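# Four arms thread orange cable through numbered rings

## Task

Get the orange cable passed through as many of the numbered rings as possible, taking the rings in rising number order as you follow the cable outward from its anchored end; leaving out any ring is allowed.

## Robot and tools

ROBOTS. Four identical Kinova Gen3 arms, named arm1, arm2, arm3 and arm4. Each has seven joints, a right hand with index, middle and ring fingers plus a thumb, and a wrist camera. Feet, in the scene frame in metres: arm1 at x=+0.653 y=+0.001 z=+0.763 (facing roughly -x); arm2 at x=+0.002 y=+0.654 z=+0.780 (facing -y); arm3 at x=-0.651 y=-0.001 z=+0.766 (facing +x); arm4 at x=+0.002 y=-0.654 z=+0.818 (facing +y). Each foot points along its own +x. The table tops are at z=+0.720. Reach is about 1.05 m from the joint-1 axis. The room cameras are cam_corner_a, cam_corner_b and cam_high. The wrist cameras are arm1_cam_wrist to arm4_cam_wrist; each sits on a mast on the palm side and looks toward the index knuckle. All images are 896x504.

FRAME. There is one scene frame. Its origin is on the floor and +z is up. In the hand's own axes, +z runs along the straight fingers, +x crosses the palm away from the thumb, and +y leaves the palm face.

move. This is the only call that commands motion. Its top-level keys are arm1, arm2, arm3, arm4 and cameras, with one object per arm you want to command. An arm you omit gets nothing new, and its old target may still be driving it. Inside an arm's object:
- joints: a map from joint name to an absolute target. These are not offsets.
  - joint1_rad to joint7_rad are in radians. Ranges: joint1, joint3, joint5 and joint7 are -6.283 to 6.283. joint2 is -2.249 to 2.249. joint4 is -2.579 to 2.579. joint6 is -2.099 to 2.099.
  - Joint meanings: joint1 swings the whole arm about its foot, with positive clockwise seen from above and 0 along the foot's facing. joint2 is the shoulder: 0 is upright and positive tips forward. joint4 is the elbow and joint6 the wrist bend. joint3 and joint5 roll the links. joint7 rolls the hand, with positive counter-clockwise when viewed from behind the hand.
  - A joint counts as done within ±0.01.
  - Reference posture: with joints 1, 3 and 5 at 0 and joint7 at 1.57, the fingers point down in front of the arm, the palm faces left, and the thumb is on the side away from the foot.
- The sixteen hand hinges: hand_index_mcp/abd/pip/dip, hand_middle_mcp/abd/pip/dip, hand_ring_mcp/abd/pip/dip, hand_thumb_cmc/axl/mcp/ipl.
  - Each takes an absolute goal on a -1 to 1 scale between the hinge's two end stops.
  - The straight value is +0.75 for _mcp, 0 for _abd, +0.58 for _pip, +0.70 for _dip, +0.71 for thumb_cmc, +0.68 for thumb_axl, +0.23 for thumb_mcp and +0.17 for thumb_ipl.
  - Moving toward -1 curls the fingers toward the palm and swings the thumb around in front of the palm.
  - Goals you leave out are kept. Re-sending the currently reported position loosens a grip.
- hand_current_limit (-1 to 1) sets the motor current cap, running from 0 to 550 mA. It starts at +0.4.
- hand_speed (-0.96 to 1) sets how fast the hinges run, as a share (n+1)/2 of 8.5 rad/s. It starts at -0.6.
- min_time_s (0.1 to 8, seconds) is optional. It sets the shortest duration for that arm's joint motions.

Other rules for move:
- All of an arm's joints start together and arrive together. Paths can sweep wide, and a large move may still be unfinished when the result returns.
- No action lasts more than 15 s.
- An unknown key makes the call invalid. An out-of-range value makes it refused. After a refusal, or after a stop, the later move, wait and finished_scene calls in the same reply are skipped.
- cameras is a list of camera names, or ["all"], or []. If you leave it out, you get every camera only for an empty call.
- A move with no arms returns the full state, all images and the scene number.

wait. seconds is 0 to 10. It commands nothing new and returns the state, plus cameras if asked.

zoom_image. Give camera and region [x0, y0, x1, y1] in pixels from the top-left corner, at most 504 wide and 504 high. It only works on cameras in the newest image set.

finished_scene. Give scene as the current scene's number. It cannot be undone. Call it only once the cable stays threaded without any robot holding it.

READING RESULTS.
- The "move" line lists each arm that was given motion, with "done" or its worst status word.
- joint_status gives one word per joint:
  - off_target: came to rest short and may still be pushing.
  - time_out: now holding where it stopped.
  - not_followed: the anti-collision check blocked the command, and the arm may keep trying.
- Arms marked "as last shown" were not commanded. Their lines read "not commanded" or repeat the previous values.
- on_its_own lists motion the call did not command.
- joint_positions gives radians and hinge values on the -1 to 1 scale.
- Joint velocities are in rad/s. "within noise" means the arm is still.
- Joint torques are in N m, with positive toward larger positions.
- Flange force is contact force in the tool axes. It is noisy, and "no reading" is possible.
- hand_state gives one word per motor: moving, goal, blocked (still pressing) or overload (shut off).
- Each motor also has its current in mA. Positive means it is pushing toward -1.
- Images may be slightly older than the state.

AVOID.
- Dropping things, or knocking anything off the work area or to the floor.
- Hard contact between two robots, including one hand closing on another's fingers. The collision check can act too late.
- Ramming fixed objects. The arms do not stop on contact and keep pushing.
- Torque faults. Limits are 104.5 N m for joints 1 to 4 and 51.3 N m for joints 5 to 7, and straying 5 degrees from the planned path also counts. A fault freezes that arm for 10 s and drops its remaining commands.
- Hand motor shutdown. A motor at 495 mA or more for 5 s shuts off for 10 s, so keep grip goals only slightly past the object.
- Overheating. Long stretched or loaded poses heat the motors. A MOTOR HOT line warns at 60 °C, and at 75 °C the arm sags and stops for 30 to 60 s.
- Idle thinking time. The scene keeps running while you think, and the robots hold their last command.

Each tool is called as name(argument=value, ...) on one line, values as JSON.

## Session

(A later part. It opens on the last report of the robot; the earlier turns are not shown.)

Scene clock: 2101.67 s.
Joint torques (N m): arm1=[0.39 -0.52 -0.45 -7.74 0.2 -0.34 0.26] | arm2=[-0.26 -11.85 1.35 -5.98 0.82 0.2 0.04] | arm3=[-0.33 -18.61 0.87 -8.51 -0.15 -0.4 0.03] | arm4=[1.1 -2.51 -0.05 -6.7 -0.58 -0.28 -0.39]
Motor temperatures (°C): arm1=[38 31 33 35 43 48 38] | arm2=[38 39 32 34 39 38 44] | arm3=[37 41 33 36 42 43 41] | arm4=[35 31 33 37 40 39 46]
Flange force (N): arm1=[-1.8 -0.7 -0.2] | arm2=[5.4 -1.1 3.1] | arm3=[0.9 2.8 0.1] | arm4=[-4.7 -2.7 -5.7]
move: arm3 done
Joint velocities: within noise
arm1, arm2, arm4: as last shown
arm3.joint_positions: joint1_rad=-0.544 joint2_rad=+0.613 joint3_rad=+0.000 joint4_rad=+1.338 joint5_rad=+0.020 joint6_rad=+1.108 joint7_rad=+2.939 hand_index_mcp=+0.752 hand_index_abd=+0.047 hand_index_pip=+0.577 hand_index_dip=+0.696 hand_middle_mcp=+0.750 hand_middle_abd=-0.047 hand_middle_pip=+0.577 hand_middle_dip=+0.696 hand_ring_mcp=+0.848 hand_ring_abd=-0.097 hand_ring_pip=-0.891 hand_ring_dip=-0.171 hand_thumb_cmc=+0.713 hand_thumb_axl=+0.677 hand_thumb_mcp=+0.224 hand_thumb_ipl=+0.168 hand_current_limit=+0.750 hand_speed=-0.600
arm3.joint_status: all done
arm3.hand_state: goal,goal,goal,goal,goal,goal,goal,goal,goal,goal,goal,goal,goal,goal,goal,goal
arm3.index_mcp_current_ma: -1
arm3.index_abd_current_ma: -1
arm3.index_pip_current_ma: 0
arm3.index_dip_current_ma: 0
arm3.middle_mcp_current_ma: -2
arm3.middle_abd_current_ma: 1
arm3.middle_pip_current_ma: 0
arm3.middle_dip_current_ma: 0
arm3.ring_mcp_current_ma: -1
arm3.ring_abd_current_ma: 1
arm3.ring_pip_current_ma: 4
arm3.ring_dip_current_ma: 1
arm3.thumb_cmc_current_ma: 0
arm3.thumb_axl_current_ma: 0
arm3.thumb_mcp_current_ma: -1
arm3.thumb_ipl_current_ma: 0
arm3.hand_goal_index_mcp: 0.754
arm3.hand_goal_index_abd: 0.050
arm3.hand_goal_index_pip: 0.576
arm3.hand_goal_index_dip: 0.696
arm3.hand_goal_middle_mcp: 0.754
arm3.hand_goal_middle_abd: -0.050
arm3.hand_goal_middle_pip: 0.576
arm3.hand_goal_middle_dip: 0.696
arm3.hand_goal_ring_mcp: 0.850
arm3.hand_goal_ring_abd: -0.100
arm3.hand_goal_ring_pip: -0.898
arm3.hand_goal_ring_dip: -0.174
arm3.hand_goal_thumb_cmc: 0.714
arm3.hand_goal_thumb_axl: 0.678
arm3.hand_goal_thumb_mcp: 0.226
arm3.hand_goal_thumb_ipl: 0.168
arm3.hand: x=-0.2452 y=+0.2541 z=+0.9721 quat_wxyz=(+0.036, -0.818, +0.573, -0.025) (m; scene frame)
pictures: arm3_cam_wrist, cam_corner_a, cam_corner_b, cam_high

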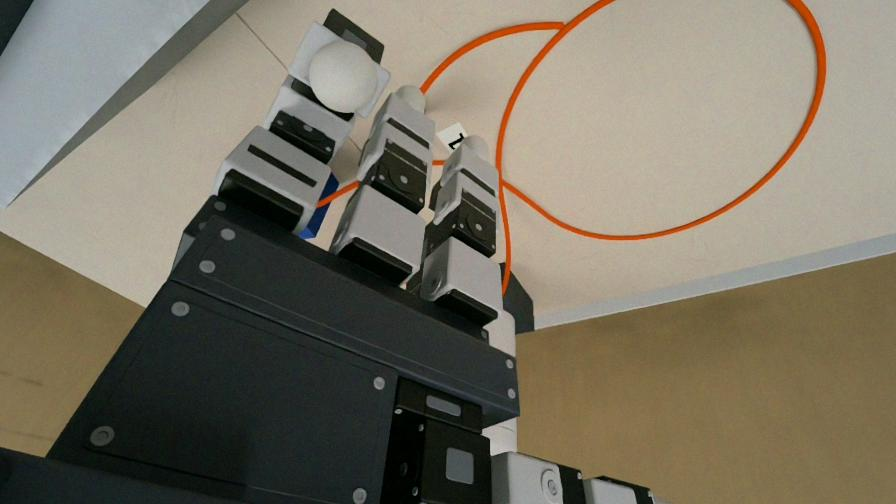

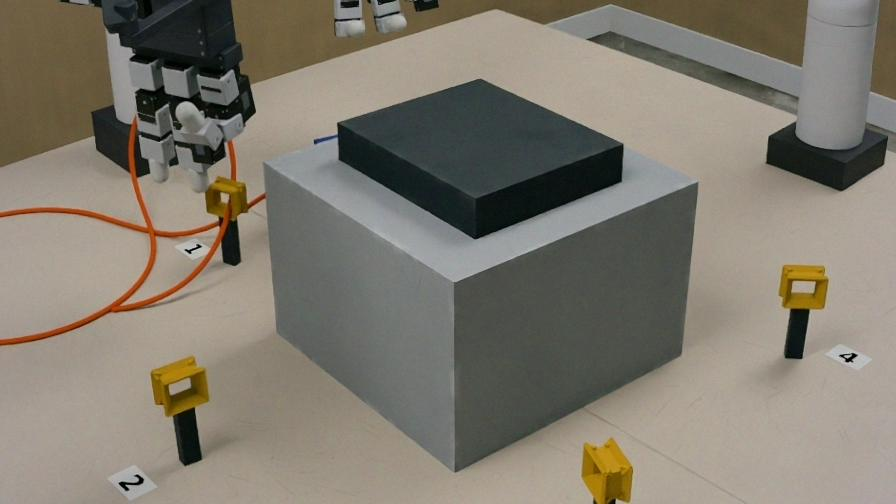

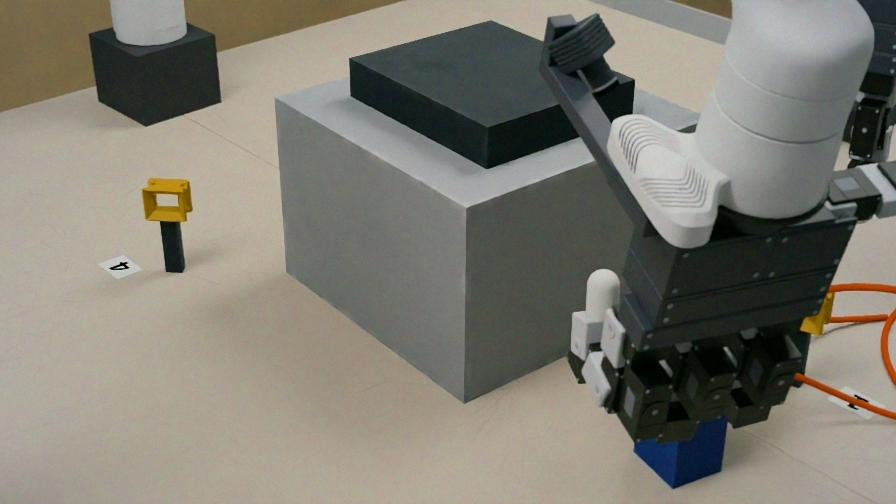

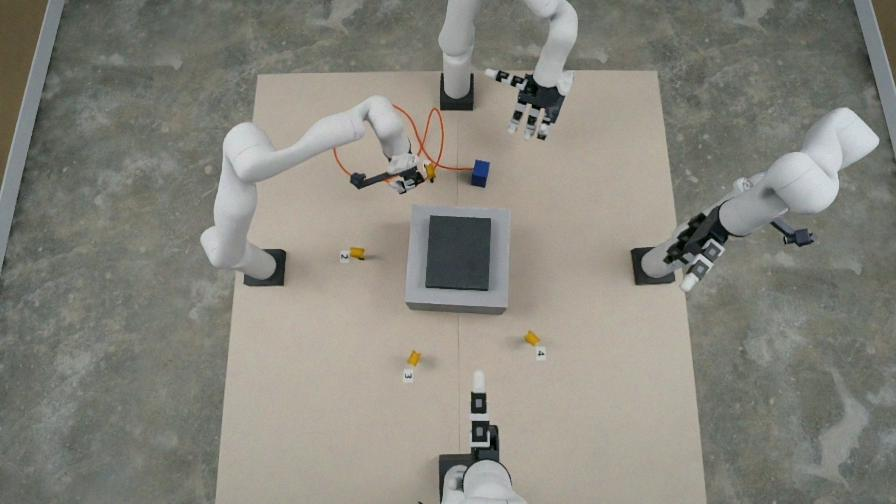

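move(cameras=["cam_corner_a", "cam_high", "arm3_cam_wrist"])

Scene clock: 2145.37 s.
Joint torques (N m): arm1=[0.4 -0.6 -0.43 -7.67 0.15 -0.32 0.24] | arm2=[-0.25 -11.85 1.3 -5.93 0.88 0.22 0.03] | arm3=[-0.29 -18.63 0.8 -8.41 -0.2 -0.44 0.03] | arm4=[1.11 -2.54 -0.11 -6.74 -0.6 -0.25 -0.41]
Motor temperatures (°C): arm1=[38 31 33 35 43 48 38] | arm2=[38 39 32 34 39 38 44] | arm3=[37 42 33 37 42 43 41] | arm4=[35 31 33 37 40 39 46]
Flange force (N): arm1=[-2.0 -0.8 -0.5] | arm2=[5.6 -1.0 3.1] | arm3=[0.7 2.2 -0.2] | arm4=[-4.7 -2.9 -5.5]
Joint velocities: within noise
arm1.joint_positions: joint1_rad=-0.550 joint2_rad=-0.436 joint3_rad=-0.047 joint4_rad=+1.499 joint5_rad=+0.004 joint6_rad=+1.995 joint7_rad=+1.775 hand_index_mcp=+0.753 hand_index_abd=+0.000 hand_index_pip=+0.577 hand_index_dip=+0.696 hand_middle_mcp=+0.753 hand_middle_abd=+0.000 hand_middle_pip=+0.577 hand_middle_dip=+0.696 hand_ring_mcp=+0.753 hand_ring_abd=+0.000 hand_ring_pip=+0.577 hand_ring_dip=+0.696 hand_thumb_cmc=+0.714 hand_thumb_axl=+0.677 hand_thumb_mcp=+0.224 hand_thumb_ipl=+0.168 hand_current_limit=+0.400 hand_speed=-0.600
arm1.joint_status: not commanded
arm1.hand_state: goal,goal,goal,goal,goal,goal,goal,goal,goal,goal,overload,goal,goal,goal,goal,goal
arm1.index_mcp_current_ma: 0
arm1.index_abd_current_ma: 0
arm1.index_pip_current_ma: 0
arm1.index_dip_current_ma: 0
arm1.middle_mcp_current_ma: 0
arm1.middle_abd_current_ma: 0
arm1.middle_pip_current_ma: 0
arm1.middle_dip_current_ma: 0
arm1.ring_mcp_current_ma: 0
arm1.ring_abd_current_ma: 0
arm1.ring_pip_current_ma: 0
arm1.ring_dip_current_ma: 0
arm1.thumb_cmc_current_ma: 0
arm1.thumb_axl_current_ma: 0
arm1.thumb_mcp_current_ma: -2
arm1.thumb_ipl_current_ma: 0
arm1.hand_goal_index_mcp: 0.754
arm1.hand_goal_index_abd: 0.000
arm1.hand_goal_index_pip: 0.576
arm1.hand_goal_index_dip: 0.696
arm1.hand_goal_middle_mcp: 0.754
arm1.hand_goal_middle_abd: 0.000
arm1.hand_goal_middle_pip: 0.576
arm1.hand_goal_middle_dip: 0.696
arm1.hand_goal_ring_mcp: 0.754
arm1.hand_goal_ring_abd: 0.000
arm1.hand_goal_ring_pip: 0.576
arm1.hand_goal_ring_dip: 0.696
arm1.hand_goal_thumb_cmc: 0.714
arm1.hand_goal_thumb_axl: 0.678
arm1.hand_goal_thumb_mcp: 0.226
arm1.hand_goal_thumb_ipl: 0.168
arm1.hand: x=+0.5862 y=-0.1235 z=+1.2802 quat_wxyz=(+0.004, +0.911, +0.409, -0.040) (m; scene frame)
arm2.joint_positions: joint1_rad=-1.200 joint2_rad=+0.177 joint3_rad=+0.000 joint4_rad=+2.145 joint5_rad=+0.350 joint6_rad=+0.855 joint7_rad=-1.797 hand_index_mcp=+0.759 hand_index_abd=+0.057 hand_index_pip=+0.580 hand_index_dip=-0.638 hand_middle_mcp=+0.759 hand_middle_abd=-0.117 hand_middle_pip=+0.580 hand_middle_dip=-0.637 hand_ring_mcp=+0.852 hand_ring_abd=-0.097 hand_ring_pip=-0.893 hand_ring_dip=-0.172 hand_thumb_cmc=+0.717 hand_thumb_axl=+0.677 hand_thumb_mcp=+0.223 hand_thumb_ipl=+0.168 hand_current_limit=+0.750 hand_speed=-0.600
arm2.joint_status: not commanded
arm2.hand_state: goal,goal,goal,goal,goal,goal,goal,goal,goal,goal,goal,goal,goal,goal,goal,goal
arm2.index_mcp_current_ma: 10
arm2.index_abd_current_ma: -5
arm2.index_pip_current_ma: 9
arm2.index_dip_current_ma: 0
arm2.middle_mcp_current_ma: 12
arm2.middle_abd_current_ma: 6
arm2.middle_pip_current_ma: 8
arm2.middle_dip_current_ma: 2
arm2.ring_mcp_current_ma: 4
arm2.ring_abd_current_ma: 4
arm2.ring_pip_current_ma: 12
arm2.ring_dip_current_ma: 5
arm2.thumb_cmc_current_ma: 5
arm2.thumb_axl_current_ma: -1
arm2.thumb_mcp_current_ma: -7
arm2.thumb_ipl_current_ma: 0
arm2.hand_goal_index_mcp: 0.754
arm2.hand_goal_index_abd: 0.060
arm2.hand_goal_index_pip: 0.576
arm2.hand_goal_index_dip: -0.638
arm2.hand_goal_middle_mcp: 0.754
arm2.hand_goal_middle_abd: -0.120
arm2.hand_goal_middle_pip: 0.576
arm2.hand_goal_middle_dip: -0.638
arm2.hand_goal_ring_mcp: 0.850
arm2.hand_goal_ring_abd: -0.100
arm2.hand_goal_ring_pip: -0.898
arm2.hand_goal_ring_dip: -0.174
arm2.hand_goal_thumb_cmc: 0.714
arm2.hand_goal_thumb_axl: 0.678
arm2.hand_goal_thumb_mcp: 0.226
arm2.hand_goal_thumb_ipl: 0.168
arm2.hand: x=+0.1895 y=+0.3765 z=+0.9980 quat_wxyz=(+0.130, +0.973, -0.189, -0.026) (m; scene frame)
arm3.joint_positions: joint1_rad=-0.544 joint2_rad=+0.613 joint3_rad=+0.000 joint4_rad=+1.338 joint5_rad=+0.020 joint6_rad=+1.108 joint7_rad=+2.939 hand_index_mcp=+0.752 hand_index_abd=+0.047 hand_index_pip=+0.577 hand_index_dip=+0.696 hand_middle_mcp=+0.750 hand_middle_abd=-0.047 hand_middle_pip=+0.577 hand_middle_dip=+0.696 hand_ring_mcp=+0.848 hand_ring_abd=-0.097 hand_ring_pip=-0.891 hand_ring_dip=-0.171 hand_thumb_cmc=+0.713 hand_thumb_axl=+0.677 hand_thumb_mcp=+0.224 hand_thumb_ipl=+0.168 hand_current_limit=+0.750 hand_speed=-0.600
arm3.joint_status: all done
arm3.hand_state: goal,goal,goal,goal,goal,goal,goal,goal,goal,goal,goal,goal,goal,goal,goal,goal
arm3.index_mcp_current_ma: -1
arm3.index_abd_current_ma: -1
arm3.index_pip_current_ma: 0
arm3.index_dip_current_ma: 0
arm3.middle_mcp_current_ma: -2
arm3.middle_abd_current_ma: 1
arm3.middle_pip_current_ma: 0
arm3.middle_dip_current_ma: 0
arm3.ring_mcp_current_ma: -1
arm3.ring_abd_current_ma: 1
arm3.ring_pip_current_ma: 4
arm3.ring_dip_current_ma: 1
arm3.thumb_cmc_current_ma: 0
arm3.thumb_axl_current_ma: 0
arm3.thumb_mcp_current_ma: -1
arm3.thumb_ipl_current_ma: 0
arm3.hand_goal_index_mcp: 0.754
arm3.hand_goal_index_abd: 0.050
arm3.hand_goal_index_pip: 0.576
arm3.hand_goal_index_dip: 0.696
arm3.hand_goal_middle_mcp: 0.754
arm3.hand_goal_middle_abd: -0.050
arm3.hand_goal_middle_pip: 0.576
arm3.hand_goal_middle_dip: 0.696
arm3.hand_goal_ring_mcp: 0.850
arm3.hand_goal_ring_abd: -0.100
arm3.hand_goal_ring_pip: -0.898
arm3.hand_goal_ring_dip: -0.174
arm3.hand_goal_thumb_cmc: 0.714
arm3.hand_goal_thumb_axl: 0.678
arm3.hand_goal_thumb_mcp: 0.226
arm3.hand_goal_thumb_ipl: 0.168
arm3.hand: x=-0.2452 y=+0.2541 z=+0.9721 quat_wxyz=(+0.036, -0.818, +0.573, -0.025) (m; scene frame)
arm4.joint_positions: joint1_rad=+0.181 joint2_rad=-0.351 joint3_rad=-0.031 joint4_rad=+1.429 joint5_rad=-0.012 joint6_rad=+1.974 joint7_rad=+1.684 hand_index_mcp=+0.753 hand_index_abd=+0.115 hand_index_pip=+0.577 hand_index_dip=+0.696 hand_middle_mcp=+0.753 hand_middle_abd=-0.117 hand_middle_pip=+0.577 hand_middle_dip=+0.696 hand_ring_mcp=+0.848 hand_ring_abd=-0.097 hand_ring_pip=-0.891 hand_ring_dip=-0.171 hand_thumb_cmc=+0.714 hand_thumb_axl=+0.677 hand_thumb_mcp=+0.224 hand_thumb_ipl=+0.168 hand_current_limit=+0.750 hand_speed=-0.600
arm4.joint_status: not commanded
arm4.hand_state: goal,goal,goal,goal,goal,goal,goal,goal,goal,goal,goal,goal,goal,goal,goal,goal
arm4.index_mcp_current_ma: 0
arm4.index_abd_current_ma: -2
arm4.index_pip_current_ma: 0
arm4.index_dip_current_ma: 0
arm4.middle_mcp_current_ma: 0
arm4.middle_abd_current_ma: 1
arm4.middle_pip_current_ma: 0
arm4.middle_dip_current_ma: 0
arm4.ring_mcp_current_ma: -1
arm4.ring_abd_current_ma: 1
arm4.ring_pip_current_ma: 5
arm4.ring_dip_current_ma: 1
arm4.thumb_cmc_current_ma: 0
arm4.thumb_axl_current_ma: 0
arm4.thumb_mcp_current_ma: -1
arm4.thumb_ipl_current_ma: 0
arm4.hand_goal_index_mcp: 0.754
arm4.hand_goal_index_abd: 0.120
arm4.hand_goal_index_pip: 0.576
arm4.hand_goal_index_dip: 0.696
arm4.hand_goal_middle_mcp: 0.754
arm4.hand_goal_middle_abd: -0.120
arm4.hand_goal_middle_pip: 0.576
arm4.hand_goal_middle_dip: 0.696
arm4.hand_goal_ring_mcp: 0.850
arm4.hand_goal_ring_abd: -0.100
arm4.hand_goal_ring_pip: -0.898
arm4.hand_goal_ring_dip: -0.174
arm4.hand_goal_thumb_cmc: 0.714
arm4.hand_goal_thumb_axl: 0.678
arm4.hand_goal_thumb_mcp: 0.226
arm4.hand_goal_thumb_ipl: 0.168
arm4.hand: x=-0.0445 y=-0.4776 z=+1.3488 quat_wxyz=(+0.036, -0.706, +0.706, +0.029) (m; scene frame)
pictures: arm3_cam_wrist, cam_corner_a, cam_high

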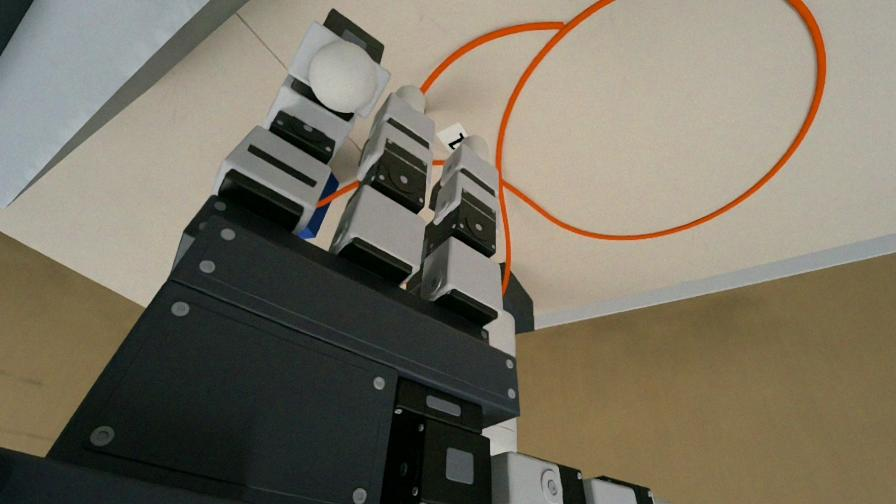

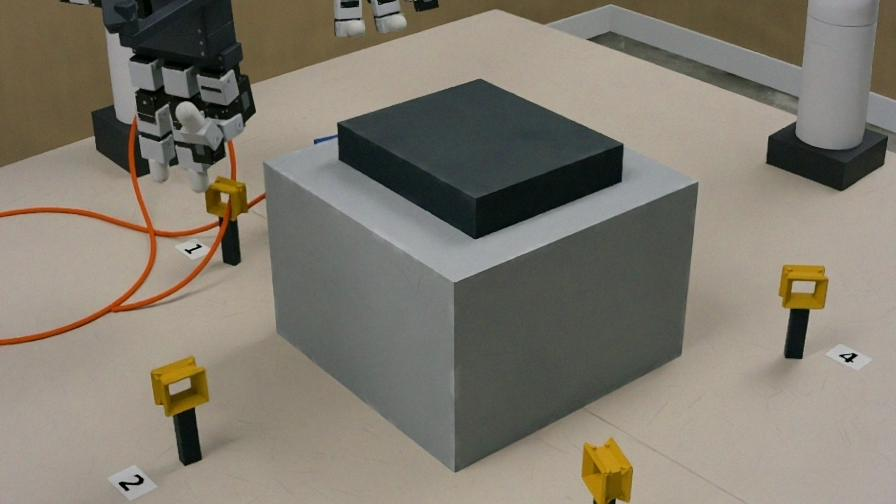

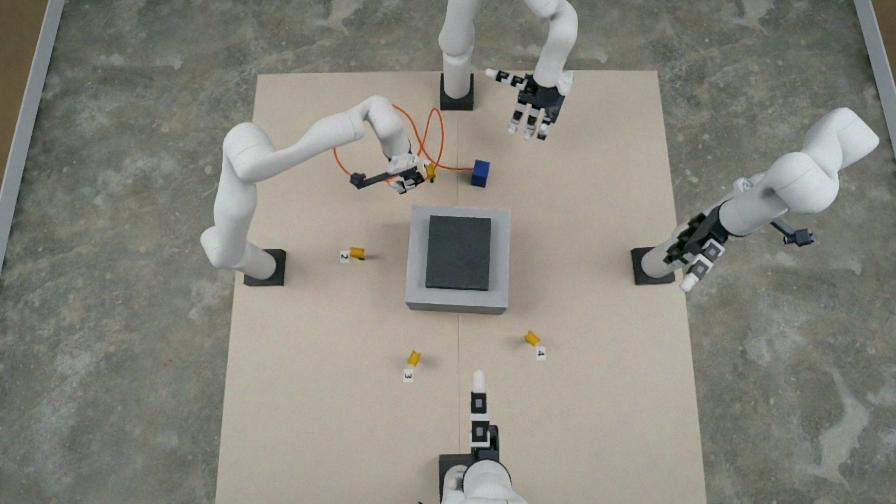

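zoom_image(camera="cam_corner_a", region=[0, 110, 300, 360])

zoom_image(camera="cam_high", region=[320, 90, 500, 210])

Scaled by 1.680 from the camera's 896x504 image, which has a finer 1280x720 frame.

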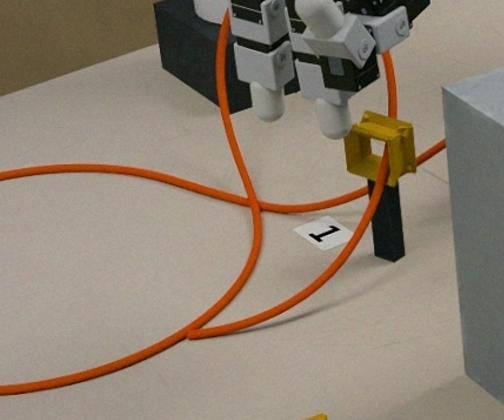

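Scaled by 2.800 from the camera's 896x504 image, which has a finer 1280x720 frame.

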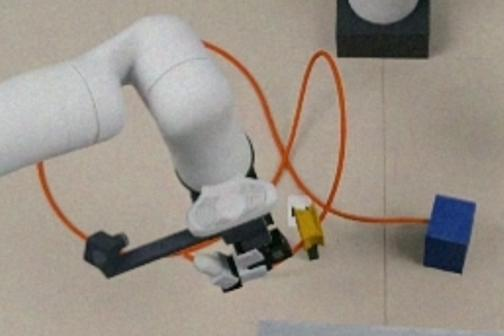

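zoom_image(camera="cam_corner_a", region=[170, 150, 270, 270])

Scaled by 4.200 from the camera's 896x504 image, which has a finer 1280x720 frame.

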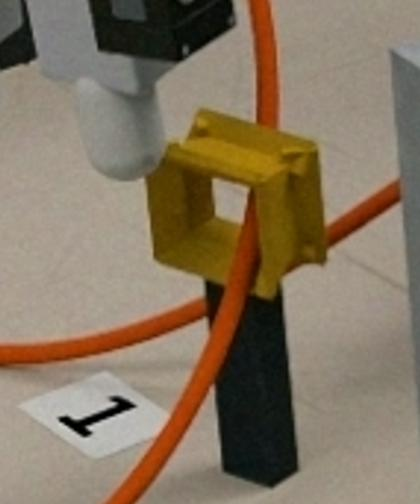

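zoom_image(camera="cam_high", region=[370, 155, 450, 200])

Scaled by 6.300 from the camera's 896x504 image, which has a finer 1280x720 frame.

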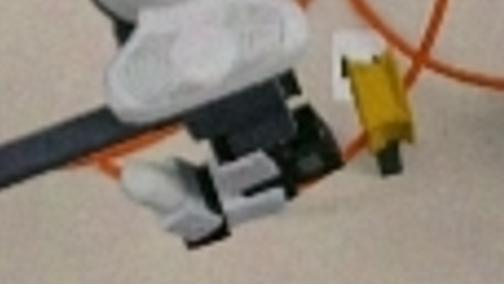

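move(arm3={"joints": {"joint1_rad": -0.2, "joint2_rad": 0.45}}, cameras=["cam_corner_a", "cam_high", "arm3_cam_wrist", "cam_corner_b"])

zoom_image(camera="cam_high", region=[330, 130, 450, 210])

zoom_image(camera="cam_corner_b", region=[730, 210, 896, 350])

Scene clock: 2215.10 s.
Joint torques (N m): arm1=[0.43 -0.53 -0.42 -7.69 0.16 -0.32 0.28] | arm2=[-0.3 -11.85 1.32 -5.99 0.83 0.2 0.05] | arm3=[1.31 -17.77 2.31 -10.98 0.91 -1.97 0.07] | arm4=[1.16 -2.52 -0.09 -6.7 -0.6 -0.26 -0.4]
Motor temperatures (°C): arm1=[38 31 33 35 43 48 38] | arm2=[38 38 32 34 39 38 44] | arm3=[37 44 33 37 42 43 41] | arm4=[35 31 33 37 40 39 46]
Flange force (N): arm1=[-1.9 -0.6 -0.4] | arm2=[5.4 -1.0 3.2] | arm3=[-1.7 5.7 0.6] | arm4=[-4.7 -2.9 -5.6]
move: arm3 done
Joint velocities: within noise
arm1, arm2, arm4: as last shown
arm3.joint_positions: joint1_rad=-0.200 joint2_rad=+0.450 joint3_rad=+0.000 joint4_rad=+1.338 joint5_rad=+0.020 joint6_rad=+1.108 joint7_rad=+2.939 hand_index_mcp=+0.752 hand_index_abd=+0.048 hand_index_pip=+0.577 hand_index_dip=+0.696 hand_middle_mcp=+0.680 hand_middle_abd=+0.036 hand_middle_pip=+0.527 hand_middle_dip=+0.676 hand_ring_mcp=+0.848 hand_ring_abd=-0.097 hand_ring_pip=-0.891 hand_ring_dip=-0.171 hand_thumb_cmc=+0.713 hand_thumb_axl=+0.677 hand_thumb_mcp=+0.223 hand_thumb_ipl=+0.168 hand_current_limit=+0.750 hand_speed=-0.600
arm3.joint_status: all done
arm3.hand_state: goal,goal,goal,goal,blocked,blocked,blocked,goal,goal,goal,goal,goal,goal,goal,goal,goal
arm3.index_mcp_current_ma: -1
arm3.index_abd_current_ma: 0
arm3.index_pip_current_ma: 0
arm3.index_dip_current_ma: 0
arm3.middle_mcp_current_ma: -170
arm3.middle_abd_current_ma: 160
arm3.middle_pip_current_ma: -81
arm3.middle_dip_current_ma: -20
arm3.ring_mcp_current_ma: -1
arm3.ring_abd_current_ma: 1
arm3.ring_pip_current_ma: 4
arm3.ring_dip_current_ma: 1
arm3.thumb_cmc_current_ma: 0
arm3.thumb_axl_current_ma: 0
arm3.thumb_mcp_current_ma: -1
arm3.thumb_ipl_current_ma: 0
arm3.hand_goal_index_mcp: 0.754
arm3.hand_goal_index_abd: 0.050
arm3.hand_goal_index_pip: 0.576
arm3.hand_goal_index_dip: 0.696
arm3.hand_goal_middle_mcp: 0.754
arm3.hand_goal_middle_abd: -0.050
arm3.hand_goal_middle_pip: 0.576
arm3.hand_goal_middle_dip: 0.696
arm3.hand_goal_ring_mcp: 0.850
arm3.hand_goal_ring_abd: -0.100
arm3.hand_goal_ring_pip: -0.898
arm3.hand_goal_ring_dip: -0.174
arm3.hand_goal_thumb_cmc: 0.714
arm3.hand_goal_thumb_axl: 0.678
arm3.hand_goal_thumb_mcp: 0.226
arm3.hand_goal_thumb_ipl: 0.168
arm3.hand: x=-0.1763 y=+0.1032 z=+1.0509 quat_wxyz=(+0.099, -0.703, +0.700, -0.075) (m; scene frame)
pictures: arm3_cam_wrist, cam_corner_a, cam_corner_b, cam_high

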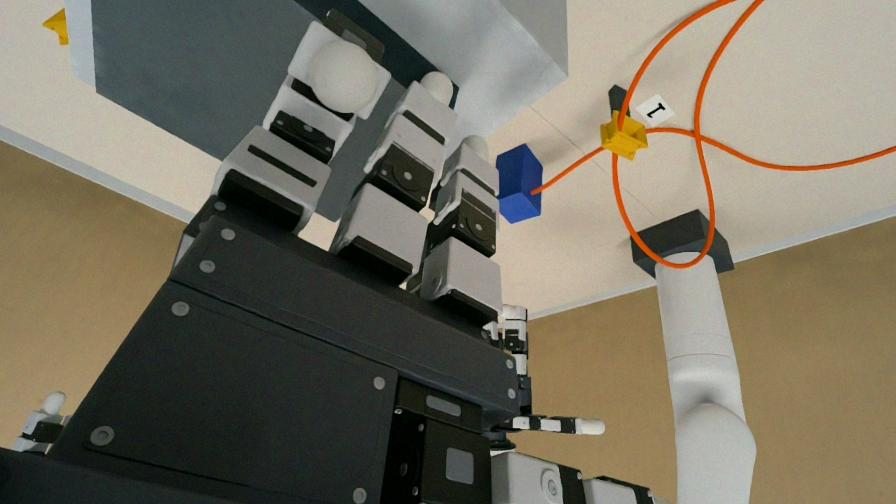

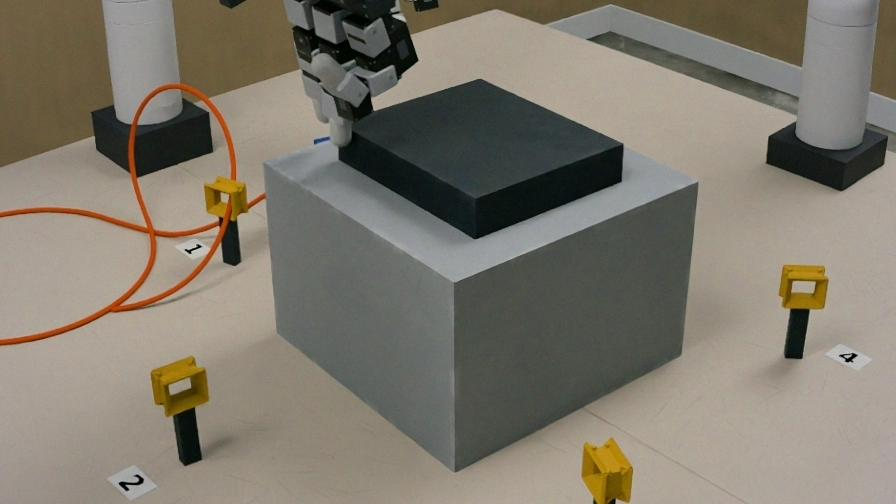

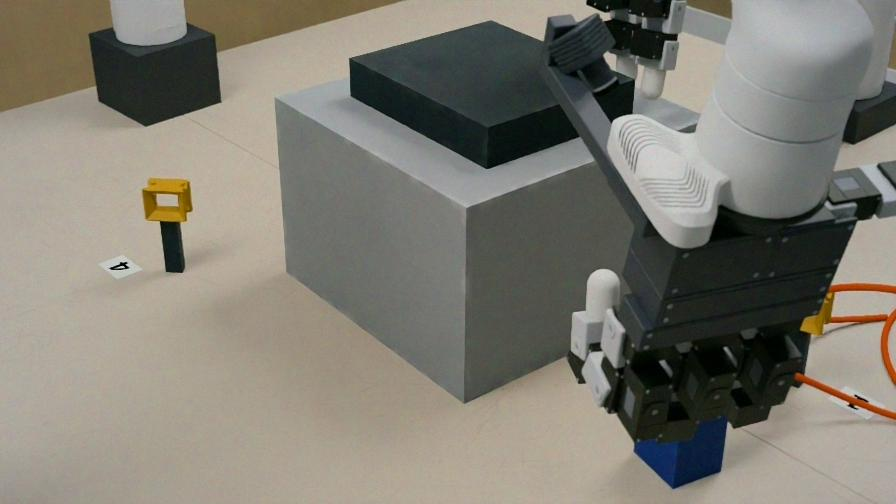

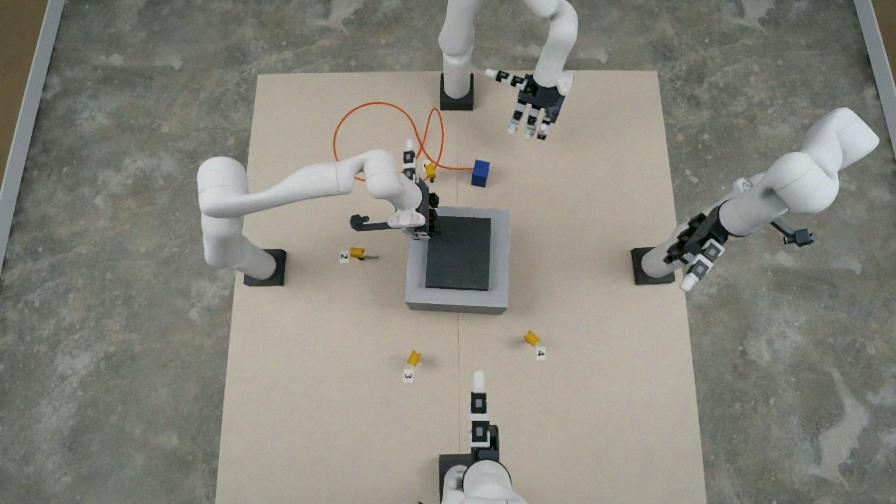

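Scaled by 4.200 from the camera's 896x504 image, which has a finer 1280x720 frame.

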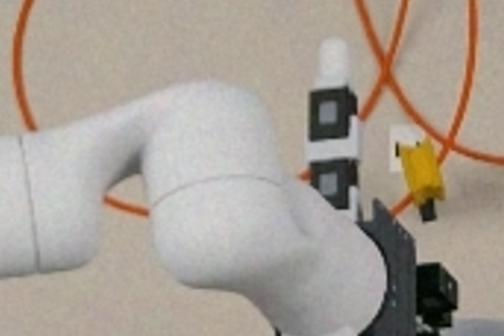

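Scaled by 3.036 from the camera's 896x504 image, which has a finer 1280x720 frame.

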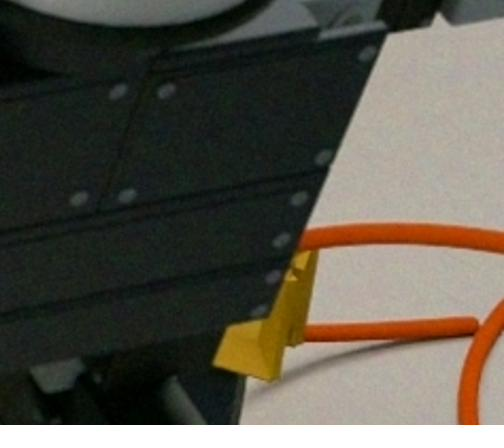

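move(arm3={"joints": {"joint1_rad": -0.25, "joint2_rad": 0.0}}, cameras=["cam_corner_a", "cam_high", "cam_corner_b"])

zoom_image(camera="cam_high", region=[350, 130, 450, 200])

zoom_image(camera="cam_corner_b", region=[780, 270, 896, 350])

Scene clock: 2235.97 s.
Joint torques (N m): arm1=[0.42 -0.49 -0.43 -7.71 0.2 -0.32 0.27] | arm2=[-0.25 -11.82 1.35 -6.05 0.86 0.25 0.06] | arm3=[-0.24 -9.43 0.59 -10.48 -0.13 -2.01 0.07] | arm4=[1.13 -2.5 -0.1 -6.67 -0.59 -0.26 -0.39]
Motor temperatures (°C): arm1=[38 31 33 35 43 48 38] | arm2=[38 38 32 34 39 38 44] | arm3=[37 44 33 37 42 43 41] | arm4=[35 31 33 37 40 39 46]
Flange force (N): arm1=[-1.8 -0.6 -0.3] | arm2=[5.1 -1.3 3.3] | arm3=[-0.9 3.4 -0.1] | arm4=[-4.7 -2.9 -5.7]
move: arm3 done
Joint velocities: within noise
arm1, arm2, arm4: as last shown
arm3.joint_positions: joint1_rad=-0.250 joint2_rad=+0.000 joint3_rad=+0.000 joint4_rad=+1.338 joint5_rad=+0.020 joint6_rad=+1.108 joint7_rad=+2.939 hand_index_mcp=+0.749 hand_index_abd=+0.048 hand_index_pip=+0.577 hand_index_dip=+0.696 hand_middle_mcp=+0.742 hand_middle_abd=-0.047 hand_middle_pip=+0.570 hand_middle_dip=+0.693 hand_ring_mcp=+0.848 hand_ring_abd=-0.097 hand_ring_pip=-0.892 hand_ring_dip=-0.171 hand_thumb_cmc=+0.711 hand_thumb_axl=+0.677 hand_thumb_mcp=+0.223 hand_thumb_ipl=+0.168 hand_current_limit=+0.750 hand_speed=-0.600
arm3.joint_status: all done
arm3.hand_state: goal,goal,goal,goal,goal,goal,goal,goal,goal,goal,goal,goal,goal,goal,goal,goal
arm3.index_mcp_current_ma: -3
arm3.index_abd_current_ma: 0
arm3.index_pip_current_ma: 0
arm3.index_dip_current_ma: 0
arm3.middle_mcp_current_ma: -10
arm3.middle_abd_current_ma: 1
arm3.middle_pip_current_ma: -3
arm3.middle_dip_current_ma: -1
arm3.ring_mcp_current_ma: -1
arm3.ring_abd_current_ma: 1
arm3.ring_pip_current_ma: 3
arm3.ring_dip_current_ma: 1
arm3.thumb_cmc_current_ma: -1
arm3.thumb_axl_current_ma: 0
arm3.thumb_mcp_current_ma: -1
arm3.thumb_ipl_current_ma: 0
arm3.hand_goal_index_mcp: 0.754
arm3.hand_goal_index_abd: 0.050
arm3.hand_goal_index_pip: 0.576
arm3.hand_goal_index_dip: 0.696
arm3.hand_goal_middle_mcp: 0.754
arm3.hand_goal_middle_abd: -0.050
arm3.hand_goal_middle_pip: 0.576
arm3.hand_goal_middle_dip: 0.696
arm3.hand_goal_ring_mcp: 0.850
arm3.hand_goal_ring_abd: -0.100
arm3.hand_goal_ring_pip: -0.898
arm3.hand_goal_ring_dip: -0.174
arm3.hand_goal_thumb_cmc: 0.714
arm3.hand_goal_thumb_axl: 0.678
arm3.hand_goal_thumb_mcp: 0.226
arm3.hand_goal_thumb_ipl: 0.168
arm3.hand: x=-0.2290 y=+0.1144 z=+1.2627 quat_wxyz=(+0.285, -0.680, +0.648, -0.189) (m; scene frame)
pictures: cam_corner_a, cam_corner_b, cam_high

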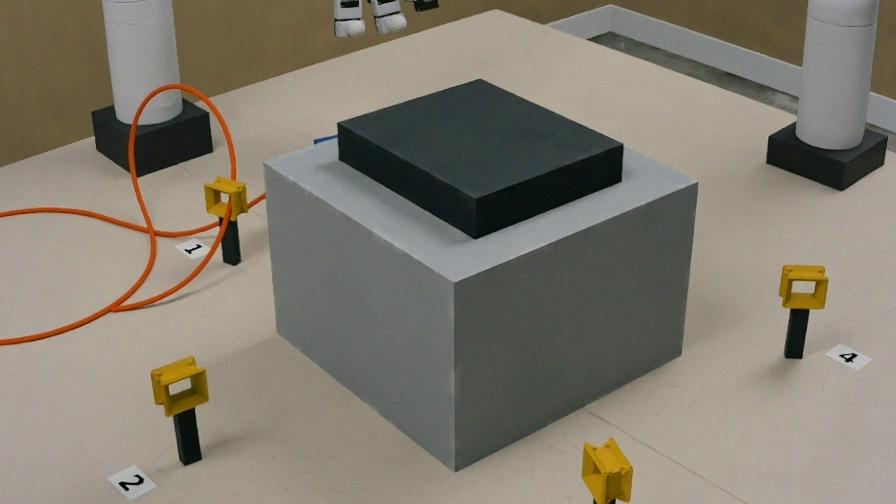

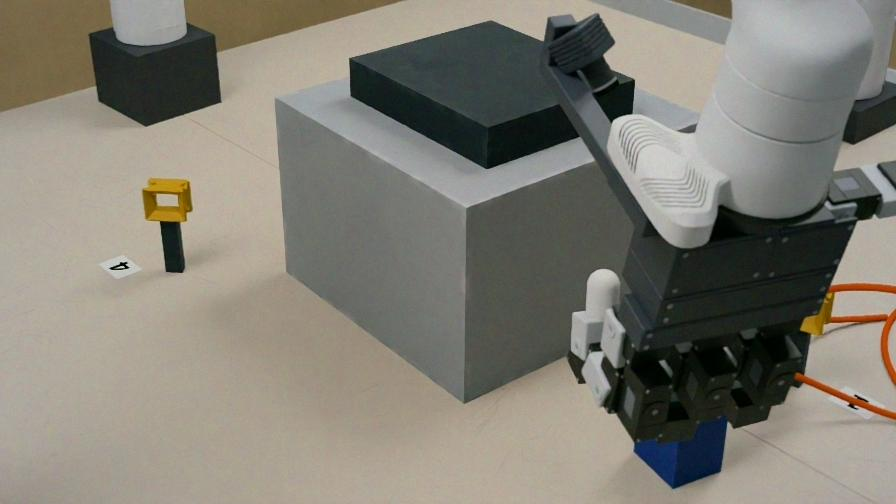

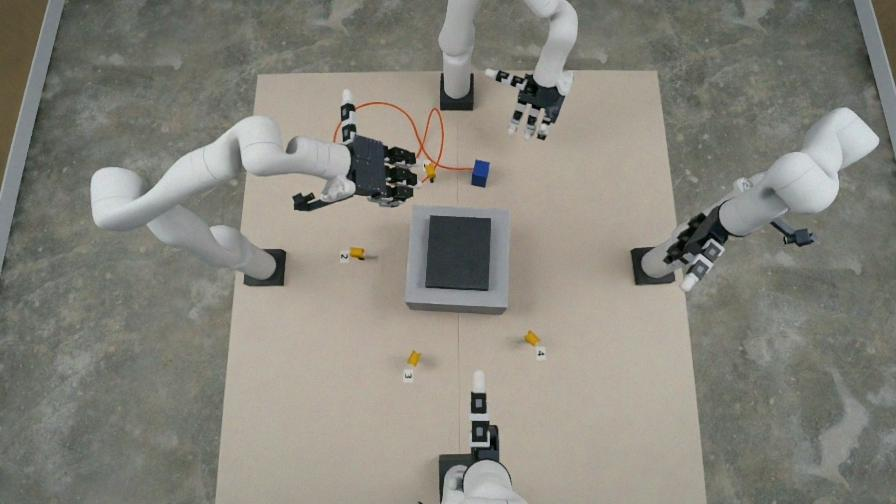

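Scaled by 5.040 from the camera's 896x504 image, which has a finer 1280x720 frame.

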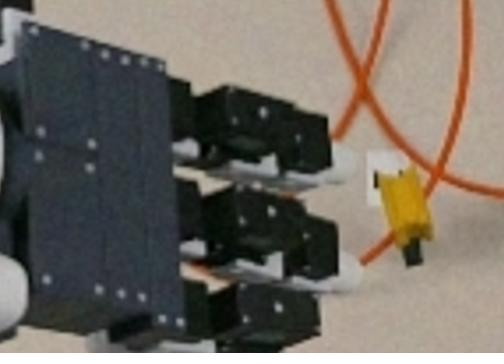

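Scaled by 4.345 from the camera's 896x504 image, which has a finer 1280x720 frame.

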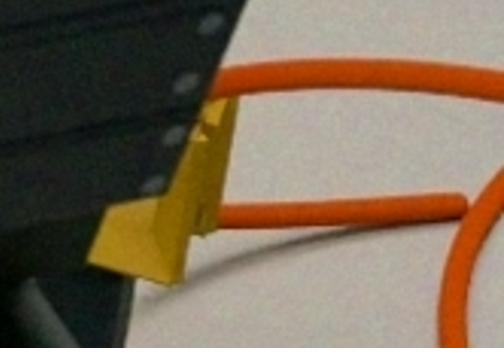

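move(arm3={"joints": {"joint1_rad": -0.7892, "joint2_rad": 0.3962, "joint3_rad": 0, "joint4_rad": 2.0646, "joint5_rad": 0.9109, "joint6_rad": 0.4211, "joint7_rad": 1.6426, "hand_index_abd": 0.1, "hand_middle_abd": -0.1}}, cameras=["cam_corner_a", "cam_high", "arm3_cam_wrist"])

zoom_image(camera="cam_corner_a", region=[60, 120, 300, 360])

Scene clock: 2330.60 s.
Joint torques (N m): arm1=[0.38 -0.58 -0.42 -7.69 0.2 -0.33 0.29] | arm2=[-0.25 -11.89 1.38 -6.05 0.86 0.23 0.07] | arm3=[-0.23 -13.28 1.12 -6.83 0.39 -0.33 0.06] | arm4=[1.13 -2.55 -0.08 -6.7 -0.6 -0.26 -0.4]
Motor temperatures (°C): arm1=[38 31 33 35 43 48 38] | arm2=[38 38 32 34 39 38 44] | arm3=[37 43 33 37 42 43 41] | arm4=[35 31 33 37 40 39 46]
Flange force (N): arm1=[-2.0 -0.5 -0.5] | arm2=[5.3 -1.3 3.4] | arm3=[1.0 0.2 -2.2] | arm4=[-4.8 -2.8 -5.7]
move: arm3 done
Joint velocities: within noise
arm1, arm2, arm4: as last shown
arm3.joint_positions: joint1_rad=-0.789 joint2_rad=+0.396 joint3_rad=+0.000 joint4_rad=+2.065 joint5_rad=+0.911 joint6_rad=+0.421 joint7_rad=+1.643 hand_index_mcp=+0.749 hand_index_abd=+0.097 hand_index_pip=+0.577 hand_index_dip=+0.696 hand_middle_mcp=+0.742 hand_middle_abd=-0.097 hand_middle_pip=+0.570 hand_middle_dip=+0.693 hand_ring_mcp=+0.848 hand_ring_abd=-0.097 hand_ring_pip=-0.892 hand_ring_dip=-0.171 hand_thumb_cmc=+0.711 hand_thumb_axl=+0.677 hand_thumb_mcp=+0.223 hand_thumb_ipl=+0.168 hand_current_limit=+0.750 hand_speed=-0.600
arm3.joint_status: all done
arm3.hand_state: goal,goal,goal,goal,goal,goal,goal,goal,goal,goal,goal,goal,goal,goal,goal,goal
arm3.index_mcp_current_ma: -3
arm3.index_abd_current_ma: -1
arm3.index_pip_current_ma: 0
arm3.index_dip_current_ma: 0
arm3.middle_mcp_current_ma: -10
arm3.middle_abd_current_ma: 1
arm3.middle_pip_current_ma: -3
arm3.middle_dip_current_ma: -1
arm3.ring_mcp_current_ma: -1
arm3.ring_abd_current_ma: 1
arm3.ring_pip_current_ma: 3
arm3.ring_dip_current_ma: 1
arm3.thumb_cmc_current_ma: -1
arm3.thumb_axl_current_ma: 0
arm3.thumb_mcp_current_ma: -1
arm3.thumb_ipl_current_ma: 0
arm3.hand_goal_index_mcp: 0.754
arm3.hand_goal_index_abd: 0.100
arm3.hand_goal_index_pip: 0.576
arm3.hand_goal_index_dip: 0.696
arm3.hand_goal_middle_mcp: 0.754
arm3.hand_goal_middle_abd: -0.100
arm3.hand_goal_middle_pip: 0.576
arm3.hand_goal_middle_dip: 0.696
arm3.hand_goal_ring_mcp: 0.850
arm3.hand_goal_ring_abd: -0.100
arm3.hand_goal_ring_pip: -0.898
arm3.hand_goal_ring_dip: -0.174
arm3.hand_goal_thumb_cmc: 0.714
arm3.hand_goal_thumb_axl: 0.678
arm3.hand_goal_thumb_mcp: 0.226
arm3.hand_goal_thumb_ipl: 0.168
arm3.hand: x=-0.3058 y=+0.2658 z=+0.8925 quat_wxyz=(+0.191, -0.712, +0.653, -0.174) (m; scene frame)
pictures: arm3_cam_wrist, cam_corner_a, cam_high

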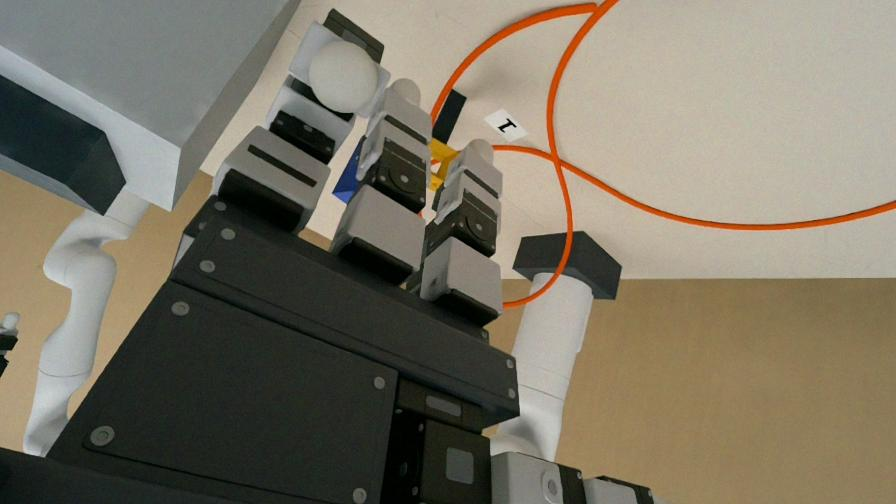

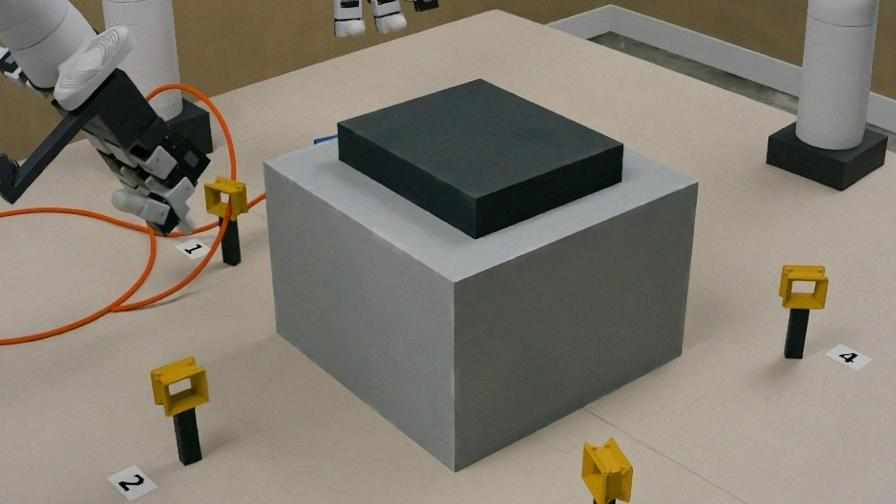

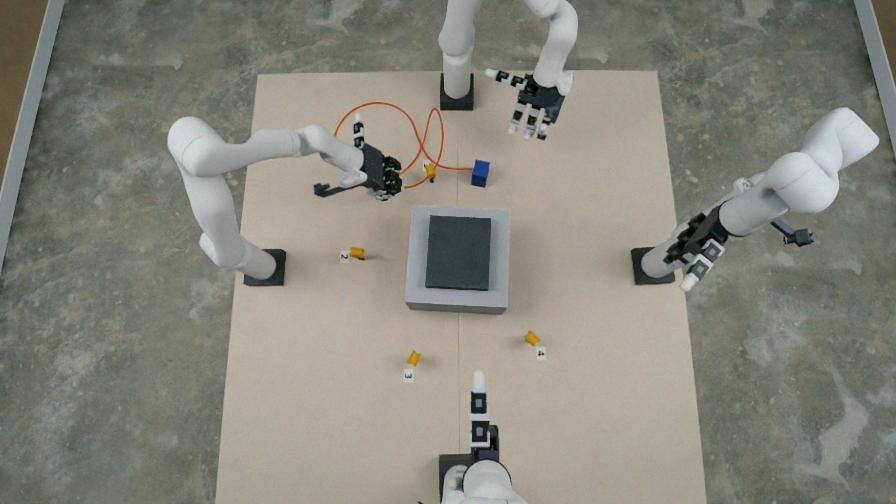

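Scaled by 2.100 from the camera's 896x504 image, which has a finer 1280x720 frame.

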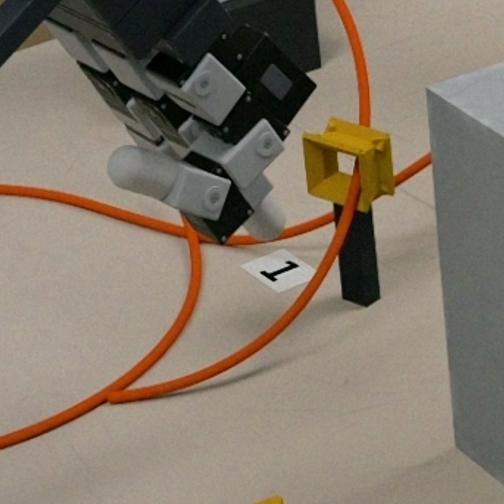

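zoom_image(camera="cam_high", region=[360, 130, 450, 210])

Scaled by 5.600 from the camera's 896x504 image, which has a finer 1280x720 frame.

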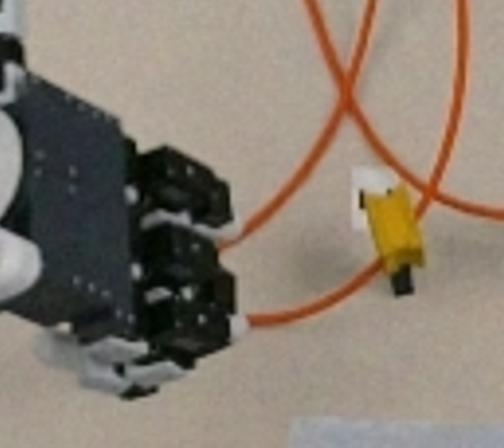

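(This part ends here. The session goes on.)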